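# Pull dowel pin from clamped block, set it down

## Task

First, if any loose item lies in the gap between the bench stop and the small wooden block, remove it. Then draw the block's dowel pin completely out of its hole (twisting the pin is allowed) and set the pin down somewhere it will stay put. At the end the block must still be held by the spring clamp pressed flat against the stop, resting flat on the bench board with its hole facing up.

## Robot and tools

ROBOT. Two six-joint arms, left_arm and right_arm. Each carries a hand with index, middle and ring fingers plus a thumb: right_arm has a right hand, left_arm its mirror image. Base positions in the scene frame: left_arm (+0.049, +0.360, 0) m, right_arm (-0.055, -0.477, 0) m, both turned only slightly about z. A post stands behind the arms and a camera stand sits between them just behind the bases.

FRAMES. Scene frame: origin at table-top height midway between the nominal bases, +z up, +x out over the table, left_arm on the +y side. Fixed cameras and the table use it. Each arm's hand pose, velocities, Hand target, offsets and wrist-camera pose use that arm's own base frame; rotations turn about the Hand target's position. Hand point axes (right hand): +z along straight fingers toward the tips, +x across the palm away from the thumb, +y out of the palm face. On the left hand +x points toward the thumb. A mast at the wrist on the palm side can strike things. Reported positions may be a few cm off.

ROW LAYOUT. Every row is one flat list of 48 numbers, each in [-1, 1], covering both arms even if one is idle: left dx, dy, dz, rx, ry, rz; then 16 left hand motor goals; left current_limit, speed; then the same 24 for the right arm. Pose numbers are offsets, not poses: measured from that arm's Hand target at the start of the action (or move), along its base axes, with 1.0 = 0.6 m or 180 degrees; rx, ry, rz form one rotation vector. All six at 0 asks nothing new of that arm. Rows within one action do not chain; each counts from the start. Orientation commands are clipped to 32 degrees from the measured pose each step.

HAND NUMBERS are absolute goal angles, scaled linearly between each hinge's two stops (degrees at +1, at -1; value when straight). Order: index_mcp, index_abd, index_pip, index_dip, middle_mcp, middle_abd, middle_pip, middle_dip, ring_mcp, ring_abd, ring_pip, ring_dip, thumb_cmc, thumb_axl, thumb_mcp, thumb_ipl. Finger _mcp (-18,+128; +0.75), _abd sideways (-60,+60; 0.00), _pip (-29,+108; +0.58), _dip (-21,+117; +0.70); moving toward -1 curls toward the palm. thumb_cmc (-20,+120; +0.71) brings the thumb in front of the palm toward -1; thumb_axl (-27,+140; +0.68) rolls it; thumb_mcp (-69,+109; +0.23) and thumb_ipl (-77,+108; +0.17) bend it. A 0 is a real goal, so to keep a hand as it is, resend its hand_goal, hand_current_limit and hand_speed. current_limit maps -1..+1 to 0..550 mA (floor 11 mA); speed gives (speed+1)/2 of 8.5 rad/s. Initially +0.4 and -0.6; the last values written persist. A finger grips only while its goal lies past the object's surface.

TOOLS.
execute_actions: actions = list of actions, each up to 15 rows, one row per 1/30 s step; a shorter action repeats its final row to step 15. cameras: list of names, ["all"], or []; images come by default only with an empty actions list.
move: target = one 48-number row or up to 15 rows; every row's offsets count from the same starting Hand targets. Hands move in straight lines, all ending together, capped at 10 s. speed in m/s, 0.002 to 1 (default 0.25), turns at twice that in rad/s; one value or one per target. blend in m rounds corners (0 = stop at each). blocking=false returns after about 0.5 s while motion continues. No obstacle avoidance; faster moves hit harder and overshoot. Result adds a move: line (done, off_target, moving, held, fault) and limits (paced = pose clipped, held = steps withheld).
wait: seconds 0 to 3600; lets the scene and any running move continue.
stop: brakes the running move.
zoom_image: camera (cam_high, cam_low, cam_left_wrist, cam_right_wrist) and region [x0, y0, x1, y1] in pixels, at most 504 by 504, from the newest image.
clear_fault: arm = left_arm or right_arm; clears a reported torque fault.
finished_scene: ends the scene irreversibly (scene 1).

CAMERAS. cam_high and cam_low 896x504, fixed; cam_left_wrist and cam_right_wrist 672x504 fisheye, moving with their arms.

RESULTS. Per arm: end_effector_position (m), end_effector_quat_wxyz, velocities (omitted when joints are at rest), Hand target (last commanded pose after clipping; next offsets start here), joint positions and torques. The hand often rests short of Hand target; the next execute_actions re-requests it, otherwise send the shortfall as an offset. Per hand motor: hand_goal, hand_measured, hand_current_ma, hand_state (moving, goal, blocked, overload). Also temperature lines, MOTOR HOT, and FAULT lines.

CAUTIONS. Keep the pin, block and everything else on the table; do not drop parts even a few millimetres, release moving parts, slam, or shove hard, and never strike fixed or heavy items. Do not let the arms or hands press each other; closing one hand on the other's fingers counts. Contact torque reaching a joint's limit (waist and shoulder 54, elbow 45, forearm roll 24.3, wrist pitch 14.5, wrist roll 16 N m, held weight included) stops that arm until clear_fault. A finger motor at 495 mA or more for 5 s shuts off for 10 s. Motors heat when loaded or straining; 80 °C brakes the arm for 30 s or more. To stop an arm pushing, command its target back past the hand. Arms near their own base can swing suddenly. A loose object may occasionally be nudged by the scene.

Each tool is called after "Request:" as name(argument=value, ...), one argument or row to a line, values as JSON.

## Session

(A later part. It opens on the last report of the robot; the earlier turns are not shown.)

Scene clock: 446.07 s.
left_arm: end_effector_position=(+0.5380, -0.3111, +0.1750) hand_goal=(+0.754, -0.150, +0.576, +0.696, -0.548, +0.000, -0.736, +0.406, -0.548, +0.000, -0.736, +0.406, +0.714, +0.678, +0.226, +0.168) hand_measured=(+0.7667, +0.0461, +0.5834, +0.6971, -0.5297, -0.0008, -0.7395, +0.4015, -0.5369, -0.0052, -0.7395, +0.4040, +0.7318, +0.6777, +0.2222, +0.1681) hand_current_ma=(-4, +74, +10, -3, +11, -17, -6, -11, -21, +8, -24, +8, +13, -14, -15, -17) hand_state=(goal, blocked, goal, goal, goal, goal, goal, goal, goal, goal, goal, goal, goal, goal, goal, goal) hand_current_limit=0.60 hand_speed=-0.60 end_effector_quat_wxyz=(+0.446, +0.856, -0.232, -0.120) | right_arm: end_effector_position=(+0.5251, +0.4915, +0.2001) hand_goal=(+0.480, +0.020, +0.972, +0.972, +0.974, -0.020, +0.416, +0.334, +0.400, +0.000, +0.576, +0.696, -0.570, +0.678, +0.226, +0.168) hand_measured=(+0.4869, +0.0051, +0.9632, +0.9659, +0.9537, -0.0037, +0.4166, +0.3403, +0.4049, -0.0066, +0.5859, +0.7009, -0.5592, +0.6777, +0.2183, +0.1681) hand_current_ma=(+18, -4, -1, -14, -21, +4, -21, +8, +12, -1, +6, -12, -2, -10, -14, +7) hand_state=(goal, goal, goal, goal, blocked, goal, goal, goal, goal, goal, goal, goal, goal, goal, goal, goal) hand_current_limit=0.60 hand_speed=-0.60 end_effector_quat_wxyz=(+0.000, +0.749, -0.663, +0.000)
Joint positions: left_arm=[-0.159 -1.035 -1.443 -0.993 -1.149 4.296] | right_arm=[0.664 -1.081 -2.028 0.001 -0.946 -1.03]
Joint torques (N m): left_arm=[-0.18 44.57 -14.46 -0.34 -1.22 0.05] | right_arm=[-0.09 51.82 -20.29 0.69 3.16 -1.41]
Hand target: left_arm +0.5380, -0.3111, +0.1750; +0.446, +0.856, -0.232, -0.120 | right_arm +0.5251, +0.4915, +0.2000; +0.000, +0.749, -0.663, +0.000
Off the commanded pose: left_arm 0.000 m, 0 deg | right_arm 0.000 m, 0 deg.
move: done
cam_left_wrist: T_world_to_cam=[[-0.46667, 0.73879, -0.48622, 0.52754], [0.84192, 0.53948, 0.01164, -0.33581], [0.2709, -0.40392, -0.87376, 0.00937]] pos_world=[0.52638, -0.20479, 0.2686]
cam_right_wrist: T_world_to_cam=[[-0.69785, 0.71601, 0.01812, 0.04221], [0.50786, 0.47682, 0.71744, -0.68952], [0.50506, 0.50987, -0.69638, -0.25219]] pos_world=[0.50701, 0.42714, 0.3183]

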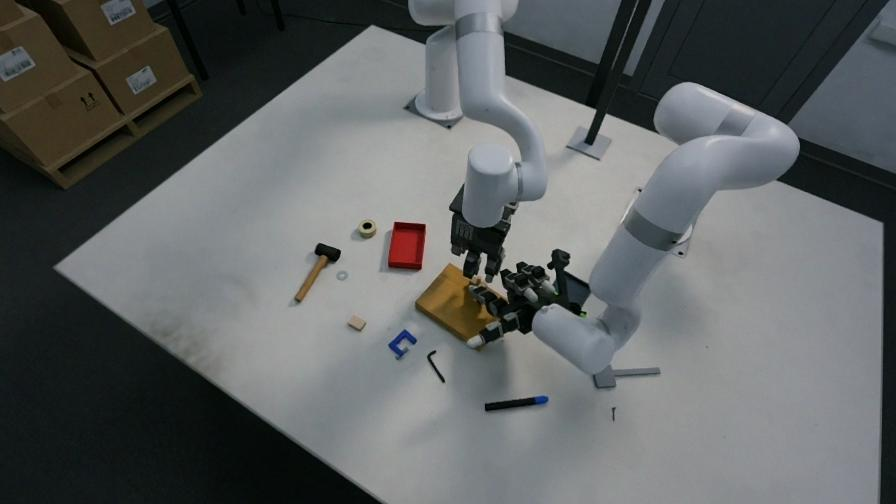

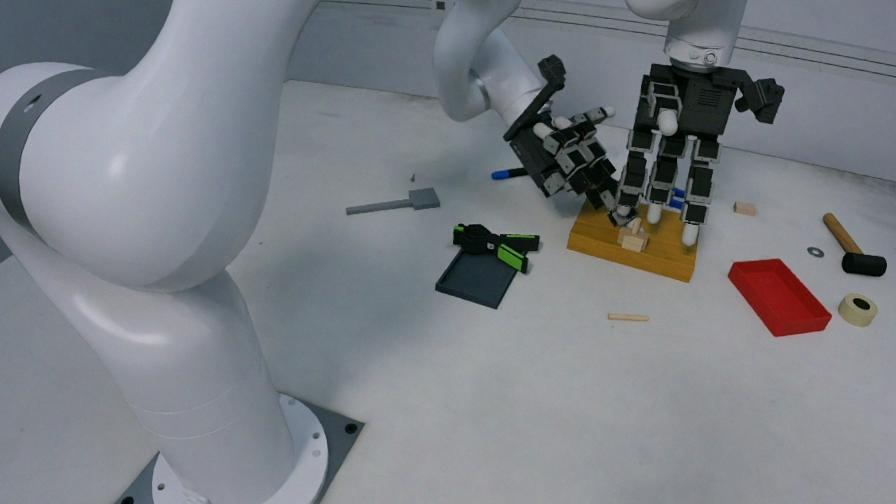

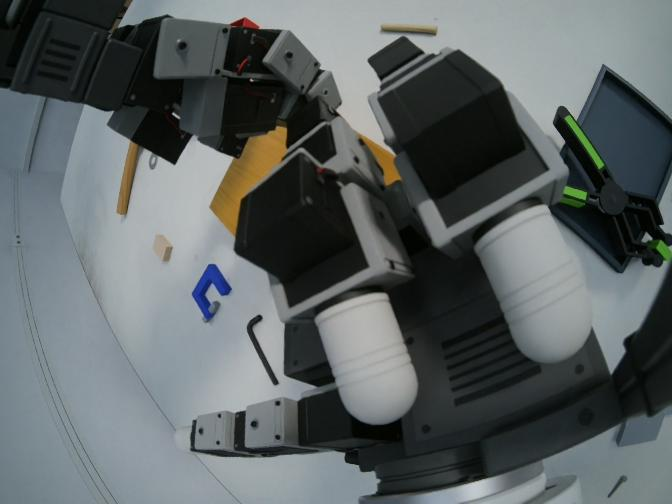

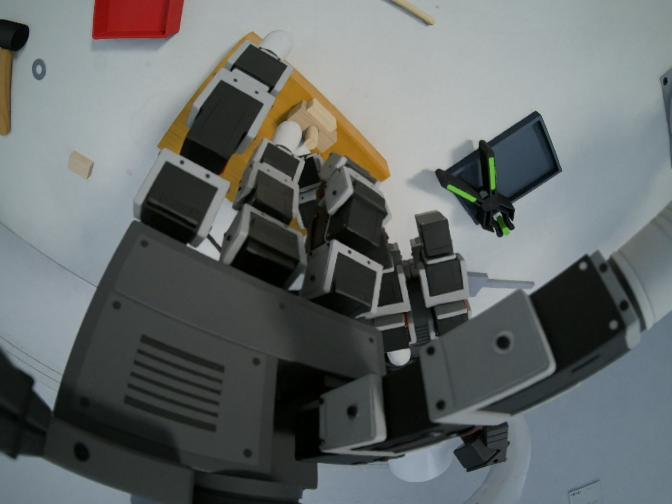

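Request:
move(
  target=[
    [0,0,0,0,0,0,0.754,-0.15,0.576,0.696,-0.548,0,-0.737,0.406,-0.548,0,-0.737,0.406,0.714,0.678,0.226,0.168,0.6,-0.6,0,0,-0.0392,0,0,0,0.479,0.02,0.971,0.971,0.973,-0.02,0.416,0.333,0.4,0,0.576,0.696,-0.571,0.678,0.226,0.168,0.6,-0.6],
    [0,0,0,0,0,0,0.754,-0.15,0.576,0.696,-0.548,0,-0.737,0.406,-0.548,0,-0.737,0.406,0.714,0.678,0.226,0.168,0.6,-0.6,0,0,-0.0392,0,0,0,0.479,-0.3,0.971,0.971,0.973,0.3,0.416,0.333,0.4,0,0.576,0.696,-0.571,0.678,0.226,0.168,0.6,-0.6],
  ],
  cameras=["all"],
  speed=0.04,
)

Request:
zoom_image(
  camera="cam_low",
  region=[600, 160, 690, 260],
)

Request:
zoom_image(
  camera="cam_right_wrist",
  region=[250, 60, 400, 210],
)

Request:
zoom_image(
  camera="cam_high",
  region=[430, 230, 530, 330],
)

Scene clock: 453.70 s.
left_arm: end_effector_position=(+0.5380, -0.3111, +0.1750) hand_goal=(+0.754, -0.150, +0.576, +0.696, -0.548, +0.000, -0.736, +0.406, -0.548, +0.000, -0.736, +0.406, +0.714, +0.678, +0.226, +0.168) hand_measured=(+0.7667, +0.0373, +0.5834, +0.7009, -0.5297, -0.0008, -0.7408, +0.4015, -0.5369, -0.0037, -0.7395, +0.4040, +0.7318, +0.6777, +0.2232, +0.1681) hand_current_ma=(-13, +65, +4, -17, -4, +6, +5, +9, +7, -2, -6, +0, +10, -15, -13, -5) hand_state=(goal, blocked, goal, goal, goal, goal, goal, goal, goal, goal, goal, goal, goal, goal, goal, goal) hand_current_limit=0.60 hand_speed=-0.60 end_effector_quat_wxyz=(+0.446, +0.856, -0.232, -0.120) | right_arm: end_effector_position=(+0.5251, +0.4915, +0.1765) hand_goal=(+0.480, -0.300, +0.972, +0.972, +0.974, +0.300, +0.416, +0.334, +0.400, +0.000, +0.576, +0.696, -0.570, +0.678, +0.226, +0.168) hand_measured=(+0.4797, -0.1136, +0.9568, +0.9748, +0.9524, +0.0842, +0.4179, +0.3352, +0.4061, -0.0066, +0.5872, +0.7009, -0.5605, +0.6777, +0.2183, +0.1672) hand_current_ma=(-6, +144, -17, +10, -28, -163, +1, -11, -2, -8, -7, +1, +1, -7, -16, +12) hand_state=(goal, blocked, goal, goal, blocked, blocked, goal, goal, goal, goal, goal, goal, goal, goal, goal, goal) hand_current_limit=0.60 hand_speed=-0.60 end_effector_quat_wxyz=(+0.000, +0.749, -0.663, +0.000)
Joint positions: left_arm=[-0.159 -1.035 -1.443 -0.993 -1.149 4.296] | right_arm=[0.664 -1.107 -2.019 0.001 -0.912 -1.03]
Joint torques (N m): left_arm=[-0.18 44.56 -14.46 -0.34 -1.22 0.05] | right_arm=[-0.09 52.1 -20.16 0.68 3.36 0]
Hand target: left_arm +0.5380, -0.3111, +0.1750; +0.446, +0.856, -0.232, -0.120 | right_arm +0.5251, +0.4915, +0.1765; +0.000, +0.749, -0.663, +0.000
Off the commanded pose: left_arm 0.000 m, 0 deg | right_arm 0.000 m, 0 deg.
move: done
cam_left_wrist: T_world_to_cam=[[-0.46667, 0.73879, -0.48622, 0.52754], [0.84192, 0.53948, 0.01164, -0.33581], [0.2709, -0.40392, -0.87376, 0.00937]] pos_world=[0.52638, -0.20479, 0.2686]
cam_right_wrist: T_world_to_cam=[[-0.69781, 0.71605, 0.01817, 0.04252], [0.50795, 0.4768, 0.71739, -0.67256], [0.50502, 0.50984, -0.69644, -0.26853]] pos_world=[0.50691, 0.42714, 0.2947]

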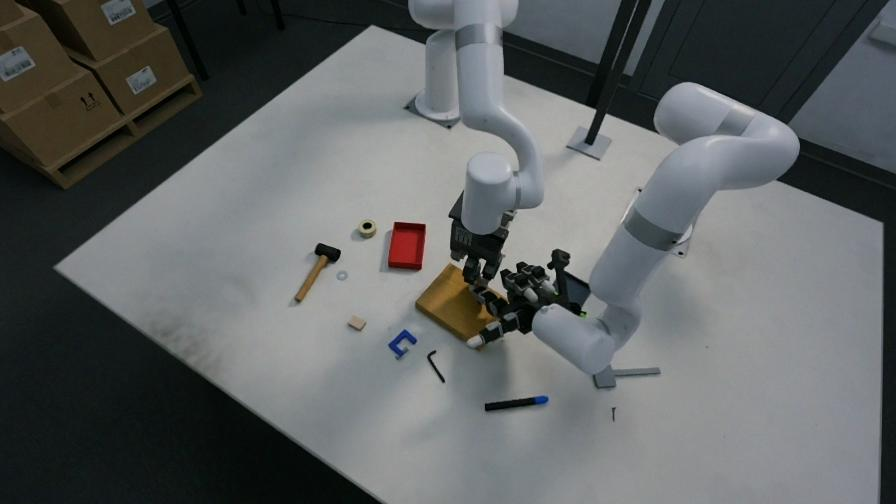

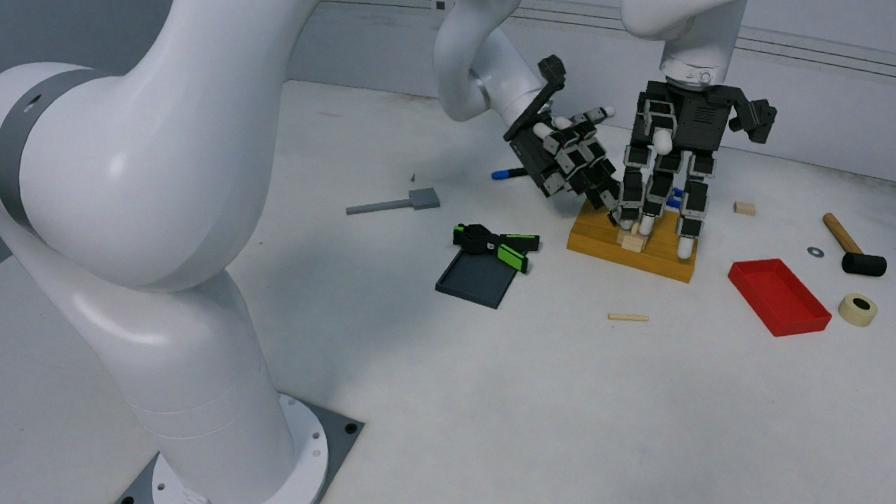

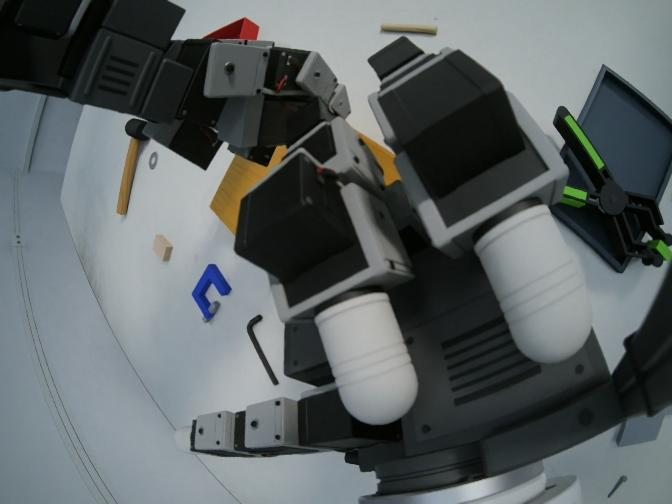

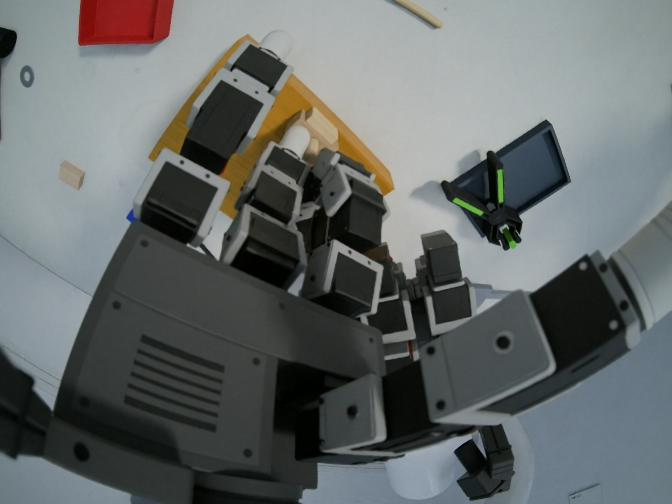

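Scaled by 5.040 from the camera's image (finer frame: 1280x720).

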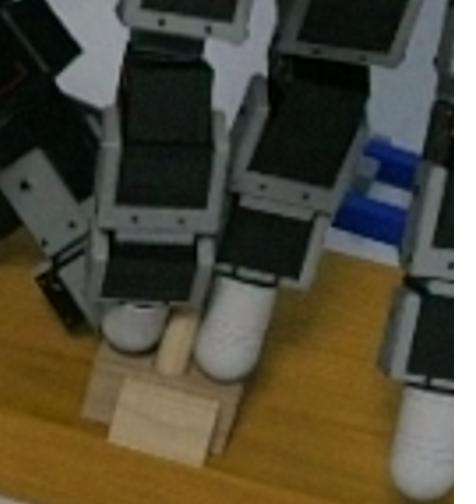

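Scaled by 3.360 from the camera's image (finer frame: 960x720).

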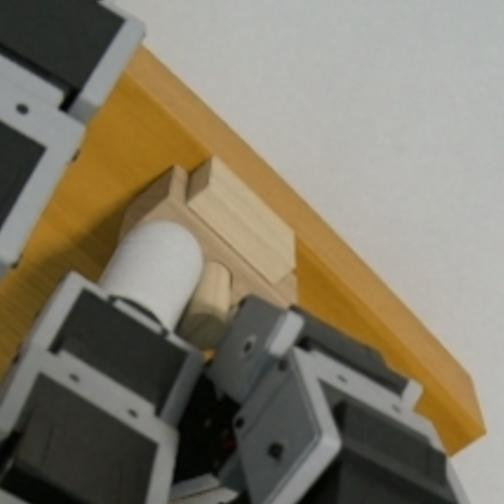

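Scaled by 5.040 from the camera's image (finer frame: 1280x720).

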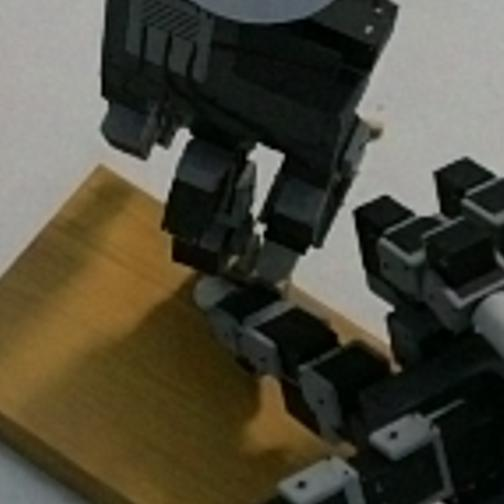

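Request:
execute_actions(
  actions=[
    [[0,0,0,0,0,0,0.754,-0.15,0.576,0.696,-0.548,0,-0.737,0.406,-0.548,0,-0.737,0.406,0.714,0.678,0.226,0.168,0.6,-0.6,0,0,0,0,0,0,0.479,-0.65,0.971,0.971,0.973,0.65,0.416,0.333,0.4,0,0.576,0.696,-0.571,0.678,0.226,0.168,0.65,-0.6]],
  ],
  cameras=["all"],
)

Scene clock: 464.90 s.
left_arm: end_effector_position=(+0.5380, -0.3111, +0.1750) hand_goal=(+0.754, -0.150, +0.576, +0.696, -0.548, +0.000, -0.736, +0.406, -0.548, +0.000, -0.736, +0.406, +0.714, +0.678, +0.226, +0.168) hand_measured=(+0.7667, +0.0373, +0.5834, +0.7009, -0.5285, -0.0008, -0.7408, +0.4028, -0.5369, -0.0052, -0.7395, +0.4040, +0.7318, +0.6767, +0.2222, +0.1681) hand_current_ma=(+13, +57, -4, -7, -6, +8, +2, -17, -6, +9, -20, +2, -4, -19, -15, -14) hand_state=(goal, blocked, goal, goal, goal, goal, goal, goal, goal, goal, goal, goal, goal, goal, goal, goal) hand_current_limit=0.60 hand_speed=-0.60 end_effector_quat_wxyz=(+0.446, +0.856, -0.232, -0.120) | right_arm: end_effector_position=(+0.5251, +0.4915, +0.1765) hand_goal=(+0.480, -0.650, +0.972, +0.972, +0.974, +0.650, +0.416, +0.334, +0.400, +0.000, +0.576, +0.696, -0.570, +0.678, +0.226, +0.168) hand_measured=(+0.4785, -0.1151, +0.9568, +0.9748, +0.9524, +0.0842, +0.4166, +0.3340, +0.4049, -0.0052, +0.5872, +0.6996, -0.5605, +0.6767, +0.2183, +0.1672) hand_current_ma=(-5, +449, -22, +9, -24, -458, -1, +9, -1, -18, -5, -12, -3, -16, -6, +7) hand_state=(goal, blocked, goal, goal, blocked, blocked, goal, goal, goal, goal, goal, goal, goal, goal, goal, goal) hand_current_limit=0.65 hand_speed=-0.60 end_effector_quat_wxyz=(+0.000, +0.749, -0.663, +0.000)
Joint positions: left_arm=[-0.159 -1.035 -1.443 -0.993 -1.149 4.296] | right_arm=[0.664 -1.107 -2.019 0.001 -0.912 -1.03]
Joint torques (N m): left_arm=[-0.18 44.56 -14.46 -0.34 -1.22 0.05] | right_arm=[-0.09 52.1 -20.16 0.68 -0.12 0]
Hand target: left_arm +0.5380, -0.3111, +0.1750; +0.446, +0.856, -0.232, -0.120 | right_arm +0.5251, +0.4915, +0.1765; +0.000, +0.749, -0.663, +0.000
Off the commanded pose: left_arm 0.000 m, 0 deg | right_arm 0.000 m, 0 deg.
cam_left_wrist: T_world_to_cam=[[-0.46667, 0.73879, -0.48622, 0.52754], [0.84192, 0.53948, 0.01164, -0.33581], [0.2709, -0.40392, -0.87376, 0.00937]] pos_world=[0.52638, -0.20479, 0.2686]
cam_right_wrist: T_world_to_cam=[[-0.69781, 0.71605, 0.01818, 0.04259], [0.50791, 0.47677, 0.71744, -0.67259], [0.50506, 0.50987, -0.69638, -0.26863]] pos_world=[0.50701, 0.42714, 0.2947]

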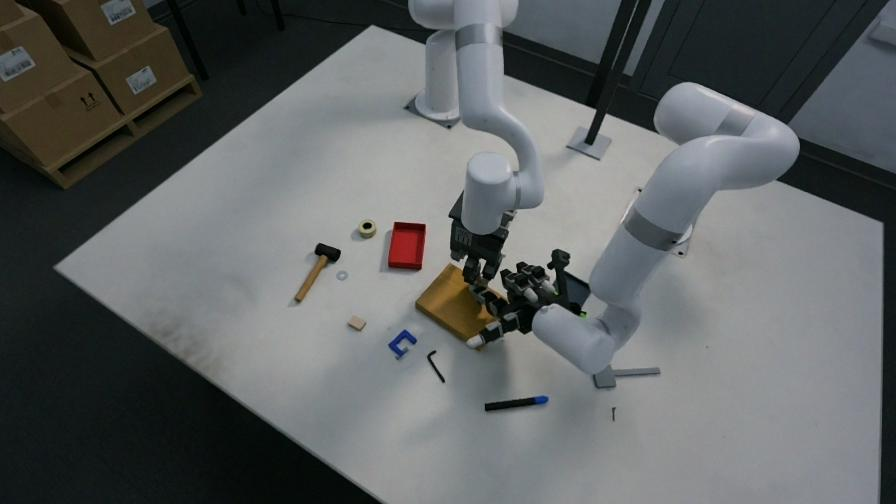

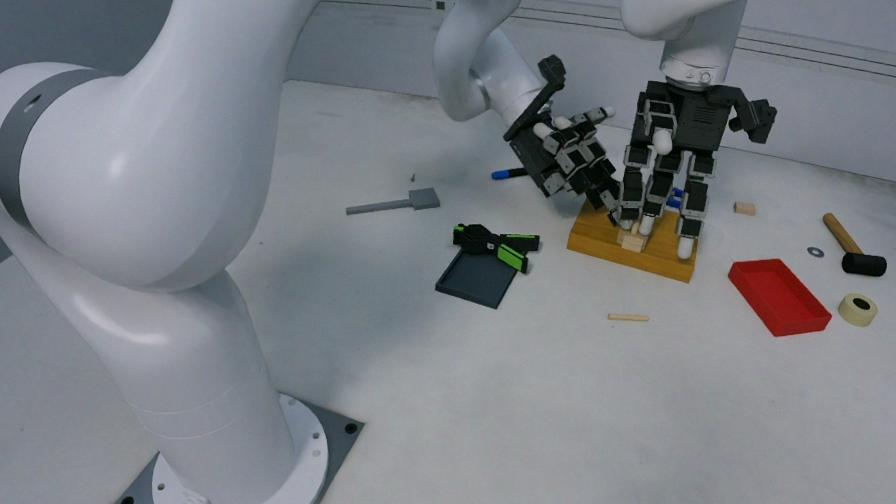

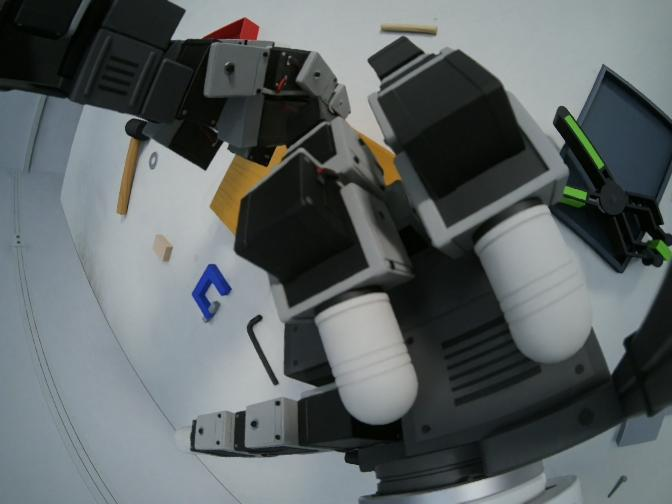

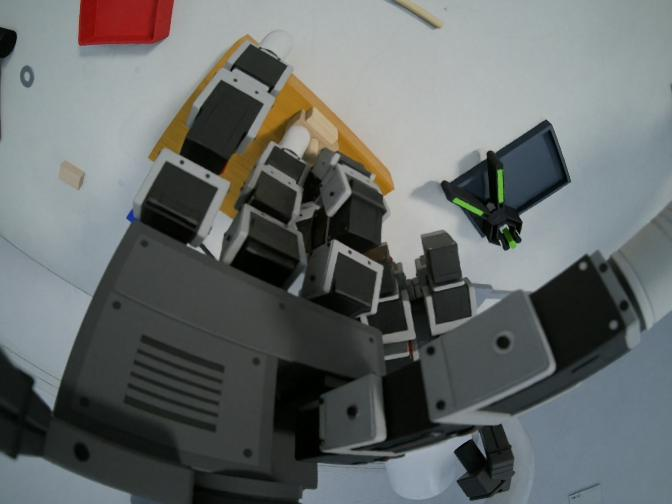

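Request:
zoom_image(
  camera="cam_low",
  region=[590, 160, 690, 270],
)

Request:
zoom_image(
  camera="cam_right_wrist",
  region=[250, 60, 400, 210],
)

Scaled by 4.582 from the camera's image (finer frame: 1280x720).

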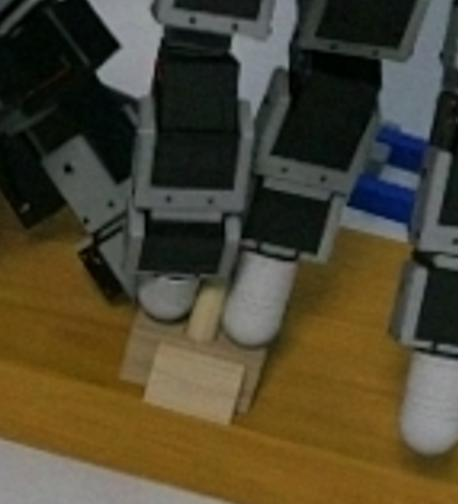

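Scaled by 3.360 from the camera's image (finer frame: 960x720).

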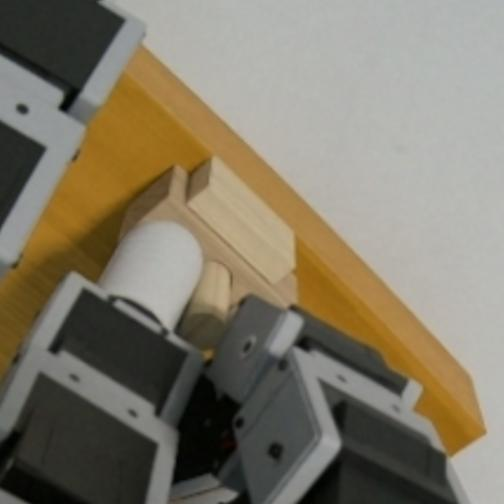

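Request:
execute_actions(
  actions=[
    [[0,0,0,0,0,0,0.754,-0.15,0.576,0.696,-0.548,0,-0.737,0.406,-0.548,0,-0.737,0.406,0.714,0.678,0.226,0.168,0.6,-0.6,0,0,0,0,0,0,0.479,-0.9,0.971,0.971,0.973,0.9,0.416,0.333,0.4,0,0.576,0.696,-0.571,0.678,0.226,0.168,0.76,-0.6]],
  ],
)

Scene clock: 474.33 s.
left_arm: end_effector_position=(+0.5380, -0.3111, +0.1750) hand_goal=(+0.754, -0.150, +0.576, +0.696, -0.548, +0.000, -0.736, +0.406, -0.548, +0.000, -0.736, +0.406, +0.714, +0.678, +0.226, +0.168) hand_measured=(+0.7667, +0.0388, +0.5834, +0.7009, -0.5297, +0.0007, -0.7395, +0.4028, -0.5369, -0.0037, -0.7395, +0.4040, +0.7318, +0.6777, +0.2222, +0.1681) hand_current_ma=(-12, +88, +18, -5, -8, -2, -1, -13, -6, -14, -15, -13, -2, -11, -10, -9) hand_state=(goal, blocked, goal, goal, goal, goal, goal, goal, goal, goal, goal, goal, goal, goal, goal, goal) hand_current_limit=0.60 hand_speed=-0.60 end_effector_quat_wxyz=(+0.446, +0.856, -0.232, -0.120) | right_arm: end_effector_position=(+0.5251, +0.4915, +0.1765) hand_goal=(+0.480, -0.900, +0.972, +0.972, +0.974, +0.900, +0.416, +0.334, +0.400, +0.000, +0.576, +0.696, -0.570, +0.678, +0.226, +0.168) hand_measured=(+0.4785, -0.1151, +0.9568, +0.9748, +0.9524, +0.0842, +0.4166, +0.3340, +0.4049, -0.0052, +0.5872, +0.6996, -0.5605, +0.6767, +0.2183, +0.1672) hand_current_ma=(-17, +488, -26, -10, -21, -499, -7, +24, +17, -13, +12, +17, +18, -11, -16, +4) hand_state=(goal, blocked, goal, goal, blocked, blocked, goal, goal, goal, goal, goal, goal, goal, goal, goal, goal) hand_current_limit=0.76 hand_speed=-0.60 end_effector_quat_wxyz=(+0.000, +0.749, -0.663, +0.000)
Joint positions: left_arm=[-0.159 -1.035 -1.443 -0.993 -1.149 4.296] | right_arm=[0.664 -1.107 -2.019 0.001 -0.912 -1.03]
Joint torques (N m): left_arm=[-0.18 44.56 -14.46 -0.34 -1.22 0.05] | right_arm=[-0.09 52.1 -20.16 0.68 -0.12 0]
Hand target: left_arm +0.5380, -0.3111, +0.1750; +0.446, +0.856, -0.232, -0.120 | right_arm +0.5251, +0.4915, +0.1765; +0.000, +0.749, -0.663, +0.000
Off the commanded pose: left_arm 0.000 m, 0 deg | right_arm 0.000 m, 0 deg.

Request:
move(
  target=[
    [0,0,0,0,0,0,0.754,-0.15,0.576,0.696,-0.548,0,-0.737,0.406,-0.548,0,-0.737,0.406,0.714,0.678,0.226,0.168,0.6,-0.6,-0.0008,0.0236,0.0008,0,0,-0.0556,0.479,-0.9,0.971,0.971,0.973,0.9,0.416,0.333,0.4,0,0.576,0.696,-0.571,0.678,0.226,0.168,0.72,-0.6],
    [0,0,0,0,0,0,0.754,-0.15,0.576,0.696,-0.548,0,-0.737,0.406,-0.548,0,-0.737,0.406,0.714,0.678,0.226,0.168,0.6,-0.6,0.0025,0.0469,0.004,0,0,-0.1111,0.479,-0.9,0.971,0.971,0.973,0.9,0.416,0.333,0.4,0,0.576,0.696,-0.571,0.678,0.226,0.168,0.72,-0.6],
  ],
  speed=0.06,
  blend=0.003,
  cameras=["cam_low","cam_right_wrist"],
)

Request:
zoom_image(
  camera="cam_low",
  region=[590, 160, 690, 270],
)

Request:
zoom_image(
  camera="cam_right_wrist",
  region=[250, 60, 400, 210],
)

Scene clock: 486.27 s.
left_arm: end_effector_position=(+0.5380, -0.3111, +0.1750) hand_goal=(+0.754, -0.150, +0.576, +0.696, -0.548, +0.000, -0.736, +0.406, -0.548, +0.000, -0.736, +0.406, +0.714, +0.678, +0.226, +0.168) hand_measured=(+0.7667, +0.0373, +0.5782, +0.6958, -0.5285, +0.0007, -0.7395, +0.4015, -0.5369, -0.0052, -0.7395, +0.4040, +0.7318, +0.6767, +0.2222, +0.1672) hand_current_ma=(-5, +77, -15, -8, +3, +2, +1, -9, +5, +14, -14, +18, -4, -22, -3, -14) hand_state=(goal, blocked, goal, goal, goal, goal, goal, goal, goal, goal, goal, goal, goal, goal, goal, goal) hand_current_limit=0.60 hand_speed=-0.60 end_effector_quat_wxyz=(+0.446, +0.856, -0.232, -0.120) | right_arm: end_effector_position=(+0.5266, +0.5197, +0.1789) hand_goal=(+0.480, -0.900, +0.972, +0.972, +0.974, +0.900, +0.416, +0.334, +0.400, +0.000, +0.576, +0.696, -0.570, +0.678, +0.226, +0.168) hand_measured=(+0.4568, -0.1180, +0.9542, +0.9646, +0.9500, +0.0827, +0.4179, +0.3403, +0.4049, -0.0066, +0.5872, +0.7009, -0.5592, +0.6777, +0.2173, +0.1681) hand_current_ma=(-20, +449, -23, -17, -32, -468, +0, +26, +13, -9, +10, -7, +2, -3, -17, +2) hand_state=(blocked, blocked, goal, goal, blocked, blocked, goal, goal, goal, goal, goal, goal, goal, goal, goal, goal) hand_current_limit=0.72 hand_speed=-0.60 end_effector_quat_wxyz=(+0.000, -0.623, +0.783, +0.000)
Joint positions: left_arm=[-0.159 -1.035 -1.443 -0.993 -1.149 4.296] | right_arm=[0.669 -1.081 -1.978 0.001 -0.896 -0.675]
Joint torques (N m): left_arm=[-0.18 44.56 -14.46 -0.34 -1.22 0.05] | right_arm=[-0.09 67.59 -20.13 0.7 -0.08 1.84]
Hand target: left_arm +0.5380, -0.3111, +0.1750; +0.446, +0.856, -0.232, -0.120 | right_arm +0.5266, +0.5197, +0.1789; +0.000, -0.623, +0.783, +0.000
Off the commanded pose: left_arm 0.000 m, 0 deg | right_arm 0.000 m, 0 deg.
move: done
cam_right_wrist: T_world_to_cam=[[-0.41091, 0.91149, 0.0182, -0.22929], [0.64033, 0.27435, 0.71743, -0.65302], [0.64894, 0.30645, -0.69639, -0.25211]] pos_world=[0.48753, 0.46541, 0.2971]

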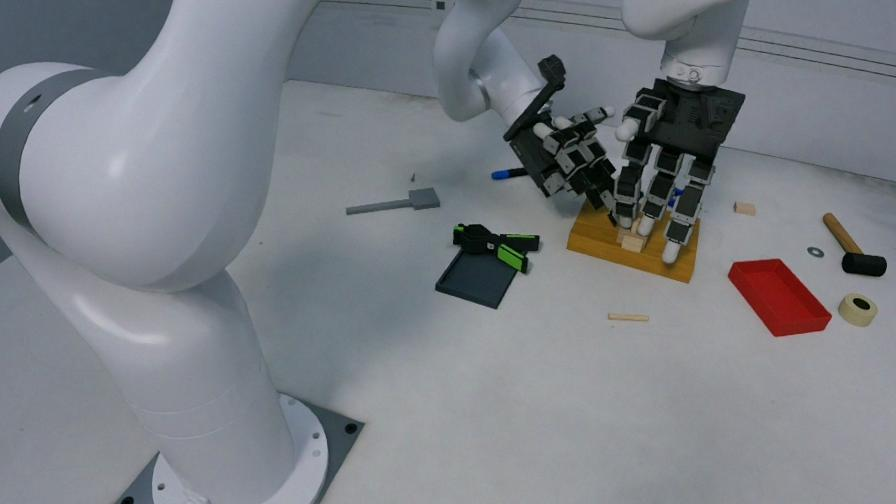

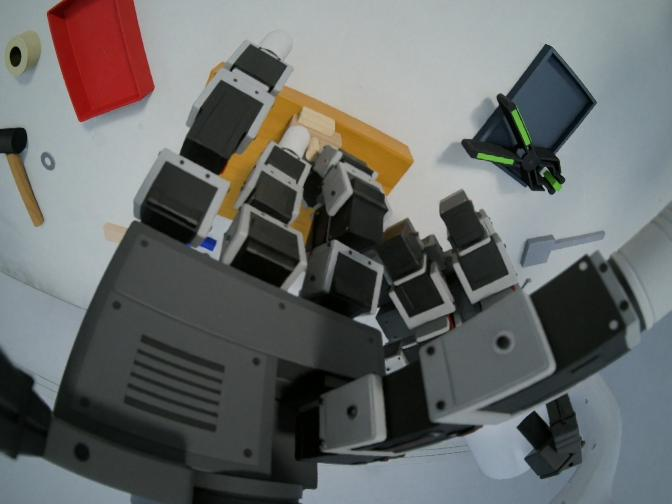

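Scaled by 4.582 from the camera's image (finer frame: 1280x720).

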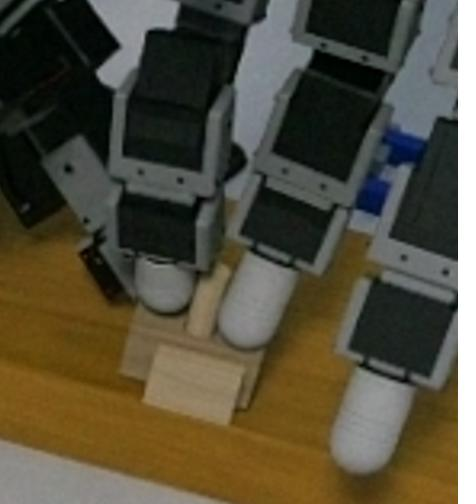

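Scaled by 3.360 from the camera's image (finer frame: 960x720).

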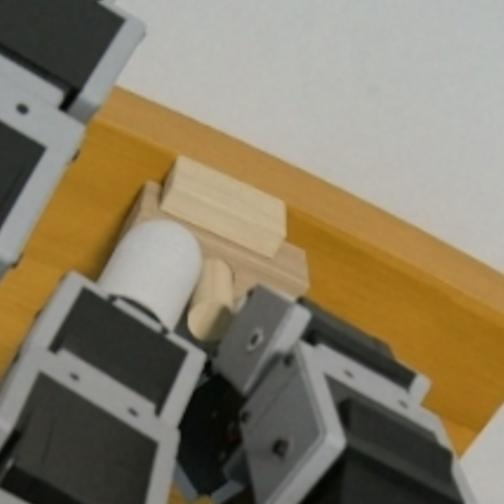

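Request:
move(
  target=[0,0,0,0,0,0,0.754,-0.15,0.576,0.696,-0.548,0,-0.737,0.406,-0.548,0,-0.737,0.406,0.714,0.678,0.226,0.168,0.6,-0.6,0.0073,0.0224,0.005,0,0,-0.0556,0.479,-0.9,0.971,0.971,0.973,0.9,0.416,0.333,0.4,0,0.576,0.696,-0.571,0.678,0.226,0.168,0.72,-0.6],
  speed=0.06,
  cameras=["cam_low","cam_right_wrist"],
)

Request:
zoom_image(
  camera="cam_low",
  region=[590, 160, 690, 270],
)

Request:
zoom_image(
  camera="cam_right_wrist",
  region=[250, 60, 400, 210],
)

Scene clock: 517.07 s.
left_arm: end_effector_position=(+0.5380, -0.3111, +0.1750) hand_goal=(+0.754, -0.150, +0.576, +0.696, -0.548, +0.000, -0.736, +0.406, -0.548, +0.000, -0.736, +0.406, +0.714, +0.678, +0.226, +0.168) hand_measured=(+0.7679, +0.0358, +0.5834, +0.6958, -0.5297, +0.0007, -0.7395, +0.4028, -0.5369, -0.0052, -0.7395, +0.4040, +0.7318, +0.6777, +0.2222, +0.1672) hand_current_ma=(-5, +71, +10, -2, +6, +2, +4, -14, -8, +23, -5, -1, +11, -17, -7, -25) hand_state=(goal, blocked, goal, goal, goal, goal, goal, goal, goal, goal, goal, goal, goal, goal, goal, goal) hand_current_limit=0.60 hand_speed=-0.60 end_effector_quat_wxyz=(+0.446, +0.856, -0.232, -0.120) | right_arm: end_effector_position=(+0.5310, +0.5331, +0.1819) hand_goal=(+0.480, -0.900, +0.972, +0.972, +0.974, +0.900, +0.416, +0.334, +0.400, +0.000, +0.576, +0.696, -0.570, +0.678, +0.226, +0.168) hand_measured=(+0.4520, -0.1195, +0.9542, +0.9659, +0.9524, +0.0827, +0.4243, +0.3403, +0.4049, -0.0052, +0.5872, +0.7022, -0.5592, +0.6767, +0.2173, +0.1672) hand_current_ma=(-31, +478, -33, -16, -34, -476, +5, +7, +12, -26, +9, -3, +3, +4, -15, +19) hand_state=(blocked, blocked, goal, goal, blocked, blocked, goal, goal, goal, goal, goal, goal, goal, goal, goal, goal) hand_current_limit=0.72 hand_speed=-0.60 end_effector_quat_wxyz=(+0.000, -0.552, +0.834, +0.000)
Joint positions: left_arm=[-0.159 -1.035 -1.443 -0.993 -1.149 4.296] | right_arm=[0.673 -1.068 -1.962 0.001 -0.893 -0.497]
Joint torques (N m): left_arm=[-0.18 44.56 -14.46 -0.34 -1.22 0.05] | right_arm=[-0.09 51.45 -20.14 0.7 -0.06 1.45]
Hand target: left_arm +0.5380, -0.3111, +0.1750; +0.446, +0.856, -0.232, -0.120 | right_arm +0.5310, +0.5331, +0.1819; +0.000, -0.552, +0.834, +0.000
Off the commanded pose: left_arm 0.000 m, 0 deg | right_arm 0.000 m, 0 deg.
move: done
cam_right_wrist: T_world_to_cam=[[-0.24624, 0.96904, 0.01814, -0.3579], [0.67824, 0.15891, 0.71745, -0.62025], [0.69236, 0.18897, -0.69637, -0.2174]] pos_world=[0.48307, 0.48646, 0.3001]

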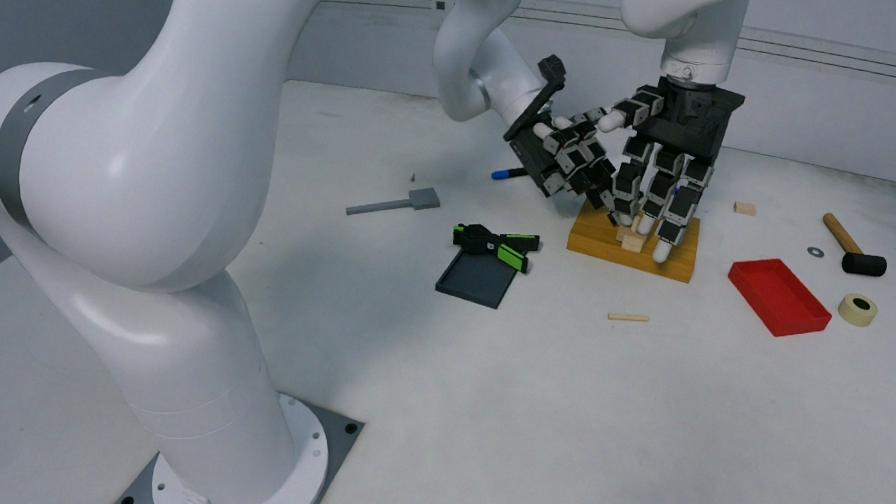

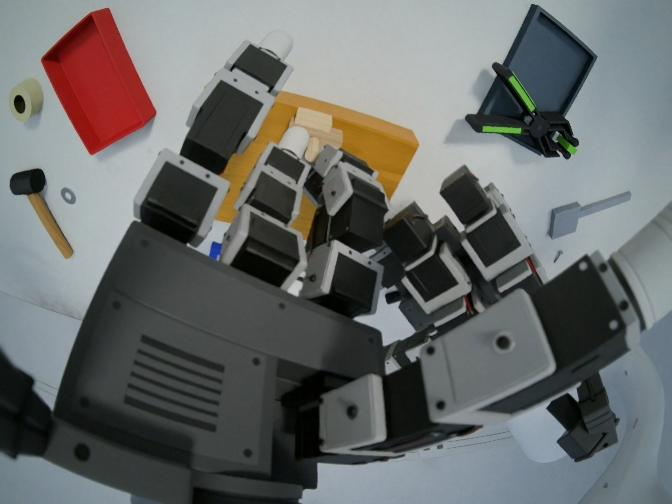

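Scaled by 4.582 from the camera's image (finer frame: 1280x720).

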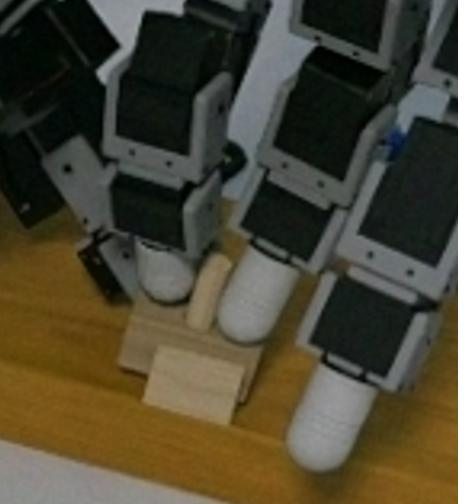

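Scaled by 3.360 from the camera's image (finer frame: 960x720).

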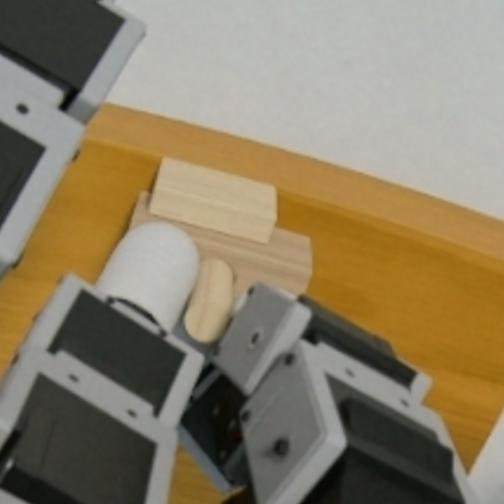

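Request:
move(
  target=[0,0,0,0,0,0,0.754,-0.15,0.576,0.696,-0.548,0,-0.737,0.406,-0.548,0,-0.737,0.406,0.714,0.678,0.226,0.168,0.6,-0.6,0,0,-0.0092,0,0,0,0.479,-0.9,0.971,0.971,0.973,0.9,0.416,0.333,0.4,0,0.576,0.696,-0.571,0.678,0.226,0.168,0.72,-0.6],
  speed=0.03,
  cameras=["cam_low","cam_right_wrist"],
)

Request:
zoom_image(
  camera="cam_low",
  region=[590, 160, 690, 270],
)

Request:
zoom_image(
  camera="cam_right_wrist",
  region=[250, 60, 400, 210],
)

Scene clock: 534.03 s.
left_arm: end_effector_position=(+0.5380, -0.3111, +0.1750) hand_goal=(+0.754, -0.150, +0.576, +0.696, -0.548, +0.000, -0.736, +0.406, -0.548, +0.000, -0.736, +0.406, +0.714, +0.678, +0.226, +0.168) hand_measured=(+0.7812, +0.0329, +0.5821, +0.6894, -0.5285, -0.0008, -0.7408, +0.4028, -0.5369, -0.0052, -0.7395, +0.4040, +0.7318, +0.6777, +0.2222, +0.1672) hand_current_ma=(-12, +71, -6, -10, +11, +10, +22, -8, -2, -4, -31, +8, +3, +11, +7, +9) hand_state=(blocked, blocked, goal, goal, goal, goal, goal, goal, goal, goal, goal, goal, goal, goal, goal, goal) hand_current_limit=0.60 hand_speed=-0.60 end_effector_quat_wxyz=(+0.446, +0.856, -0.232, -0.120) | right_arm: end_effector_position=(+0.5310, +0.5331, +0.1764) hand_goal=(+0.480, -0.900, +0.972, +0.972, +0.974, +0.900, +0.416, +0.334, +0.400, +0.000, +0.576, +0.696, -0.570, +0.678, +0.226, +0.168) hand_measured=(+0.4339, -0.1239, +0.9568, +0.9990, +0.9573, +0.0827, +0.4127, +0.3289, +0.4049, -0.0066, +0.5859, +0.6996, -0.5605, +0.6777, +0.2183, +0.1681) hand_current_ma=(-55, +474, -40, +12, -24, -480, -1, -4, +20, -13, +9, +0, +11, -15, -18, -8) hand_state=(blocked, blocked, goal, blocked, goal, blocked, goal, goal, goal, goal, goal, goal, goal, goal, goal, goal) hand_current_limit=0.72 hand_speed=-0.60 end_effector_quat_wxyz=(+0.000, -0.552, +0.834, +0.000)
Joint positions: left_arm=[-0.159 -1.035 -1.443 -0.993 -1.149 4.296] | right_arm=[0.673 -1.075 -1.961 0.001 -0.885 -0.497]
Joint torques (N m): left_arm=[-0.18 44.56 -14.46 -0.34 -1.22 0.05] | right_arm=[-0.09 30.81 -12.48 0.7 -0.06 0]
Hand target: left_arm +0.5380, -0.3111, +0.1750; +0.446, +0.856, -0.232, -0.120 | right_arm +0.5310, +0.5331, +0.1764; +0.000, -0.552, +0.834, +0.000
Off the commanded pose: left_arm 0.000 m, 0 deg | right_arm 0.000 m, 0 deg.
move: done
cam_right_wrist: T_world_to_cam=[[-0.24625, 0.96904, 0.01813, -0.35779], [0.67824, 0.15893, 0.71745, -0.61631], [0.69236, 0.18897, -0.69637, -0.22123]] pos_world=[0.48307, 0.48646, 0.2946]

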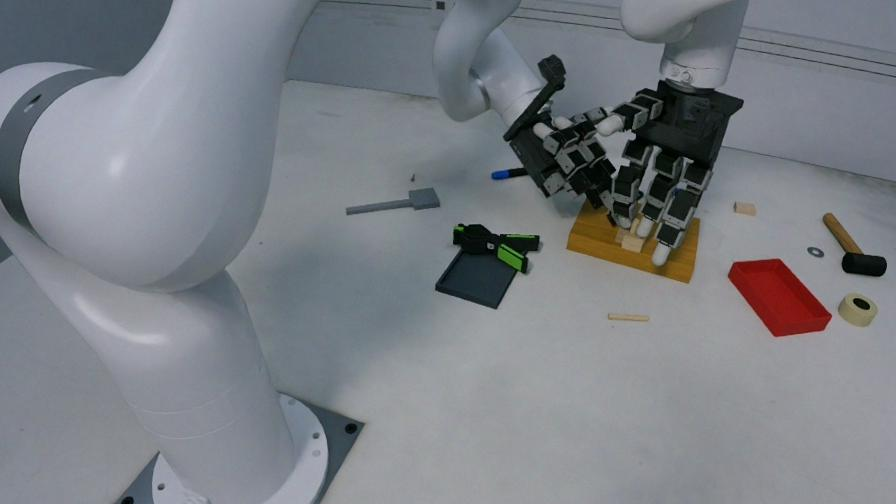

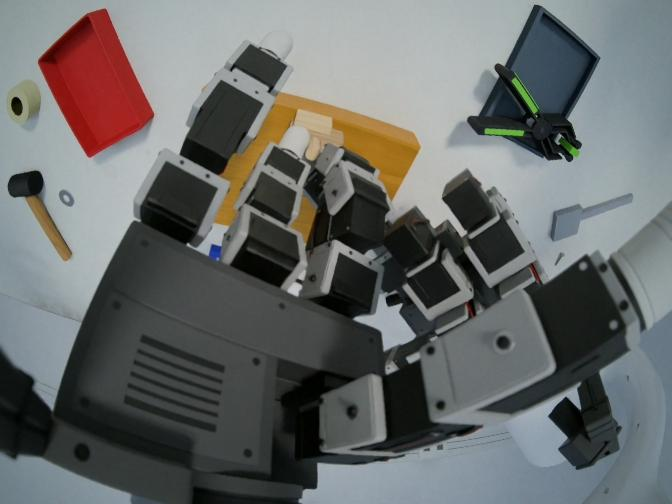

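Scaled by 4.582 from the camera's image (finer frame: 1280x720).

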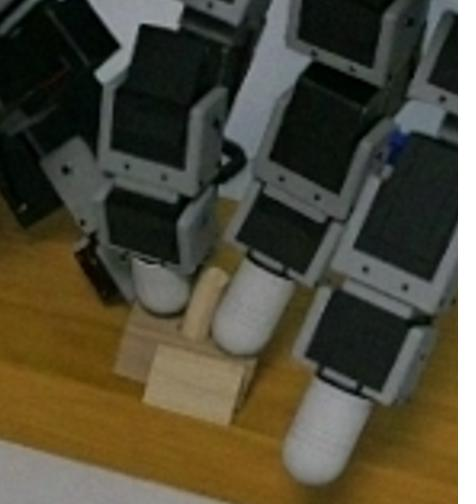

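Scaled by 3.360 from the camera's image (finer frame: 960x720).

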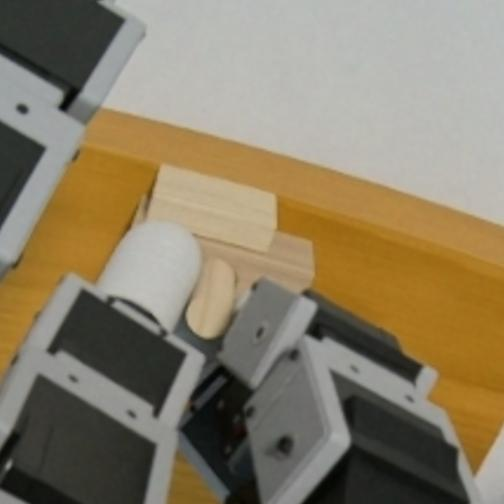

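Request:
execute_actions(
  actions=[
    [[0,0,-0.004,0,0,0,0.754,-0.75,0.576,0.696,-0.548,0,-0.737,0.406,-0.548,0,-0.737,0.406,0.714,0.678,0.226,0.168,0.7,-0.6,0,0,0,0,0,0,0.479,-0.9,0.971,0.971,0.973,0.9,0.416,0.333,0.4,0,0.576,0.696,-0.571,0.678,0.226,0.168,0.72,-0.6]],
  ],
  cameras=["cam_low","cam_left_wrist"],
)

Request:
zoom_image(
  camera="cam_low",
  region=[590, 160, 690, 270],
)

Request:
zoom_image(
  camera="cam_left_wrist",
  region=[230, 50, 430, 220],
)

Scene clock: 539.30 s.
left_arm: end_effector_position=(+0.5380, -0.3111, +0.1726) hand_goal=(+0.754, -0.750, +0.576, +0.696, -0.548, +0.000, -0.736, +0.406, -0.548, +0.000, -0.736, +0.406, +0.714, +0.678, +0.226, +0.168) hand_measured=(+0.7716, -0.1737, +0.5757, +0.6869, -0.5297, -0.0008, -0.7395, +0.4015, -0.5369, -0.0037, -0.7395, +0.4040, +0.7318, +0.6777, +0.2222, +0.1681) hand_current_ma=(-4, +474, +11, -15, +0, -18, -5, -22, +1, -2, -5, -9, +0, +11, +6, -21) hand_state=(goal, blocked, goal, goal, goal, goal, goal, goal, goal, goal, goal, goal, goal, goal, goal, goal) hand_current_limit=0.70 hand_speed=-0.60 end_effector_quat_wxyz=(+0.446, +0.856, -0.232, -0.120) | right_arm: end_effector_position=(+0.5310, +0.5331, +0.1763) hand_goal=(+0.480, -0.900, +0.972, +0.972, +0.974, +0.900, +0.416, +0.334, +0.400, +0.000, +0.576, +0.696, -0.570, +0.678, +0.226, +0.168) hand_measured=(+0.3591, -0.1268, +0.9504, +0.9977, +0.8934, +0.0827, +0.3806, +0.3250, +0.4049, -0.0066, +0.5872, +0.7009, -0.5592, +0.6777, +0.2183, +0.1672) hand_current_ma=(-145, +481, -34, +33, -105, -485, -52, -1, +15, -10, +12, -17, +10, -6, -21, +24) hand_state=(blocked, blocked, blocked, blocked, blocked, blocked, blocked, goal, goal, goal, goal, goal, goal, goal, goal, goal) hand_current_limit=0.72 hand_speed=-0.60 end_effector_quat_wxyz=(+0.000, -0.552, +0.834, +0.000)
Joint positions: left_arm=[-0.159 -1.04 -1.445 -0.994 -1.148 4.299] | right_arm=[0.673 -1.075 -1.961 0.001 -0.885 -0.497]
Joint torques (N m): left_arm=[-0.18 44.6 -14.42 -0.34 -1.22 0.04] | right_arm=[-0.09 51.52 -20.09 0.71 -0.07 0]
Hand target: left_arm +0.5380, -0.3111, +0.1726; +0.446, +0.856, -0.232, -0.120 | right_arm +0.5310, +0.5331, +0.1764; +0.000, -0.552, +0.834, +0.000
Off the commanded pose: left_arm 0.000 m, 0 deg | right_arm 0.000 m, 0 deg.
cam_left_wrist: T_world_to_cam=[[-0.46667, 0.73879, -0.48622, 0.52637], [0.84192, 0.53948, 0.01164, -0.33578], [0.2709, -0.40392, -0.87376, 0.00728]] pos_world=[0.52638, -0.20479, 0.2662]

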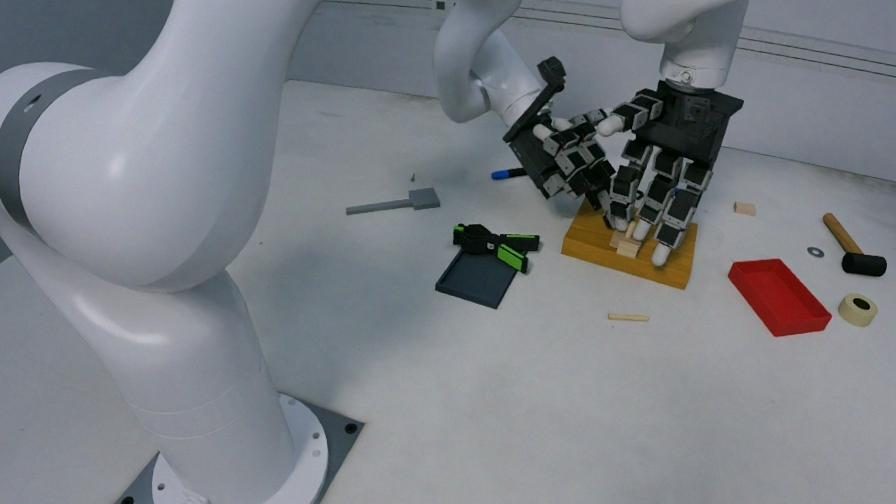

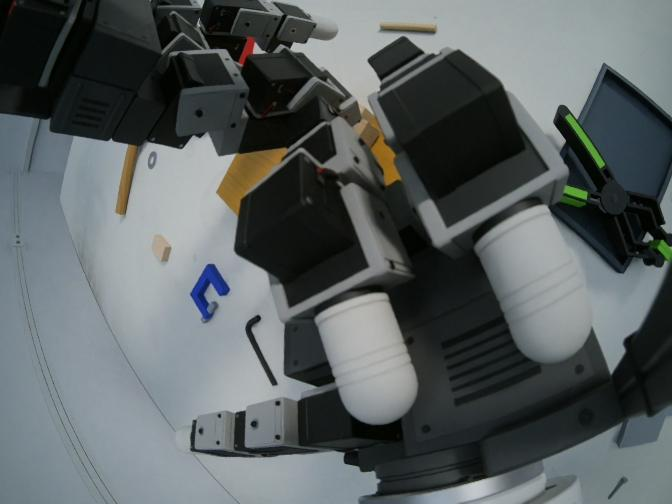

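Scaled by 4.582 from the camera's image (finer frame: 1280x720).

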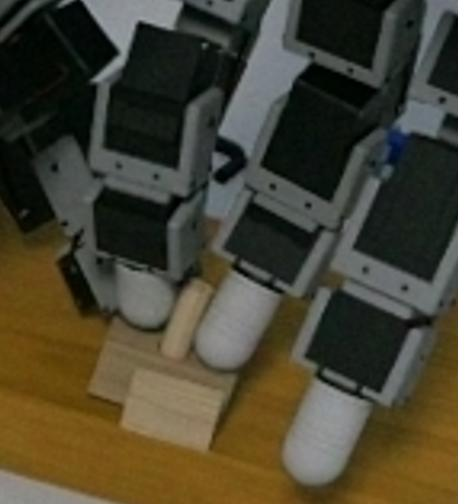

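Scaled by 2.520 from the camera's image (finer frame: 960x720).

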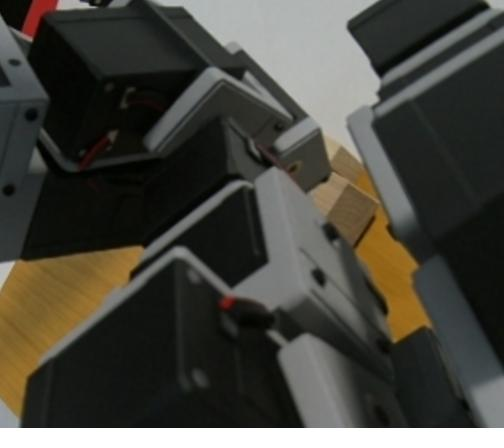

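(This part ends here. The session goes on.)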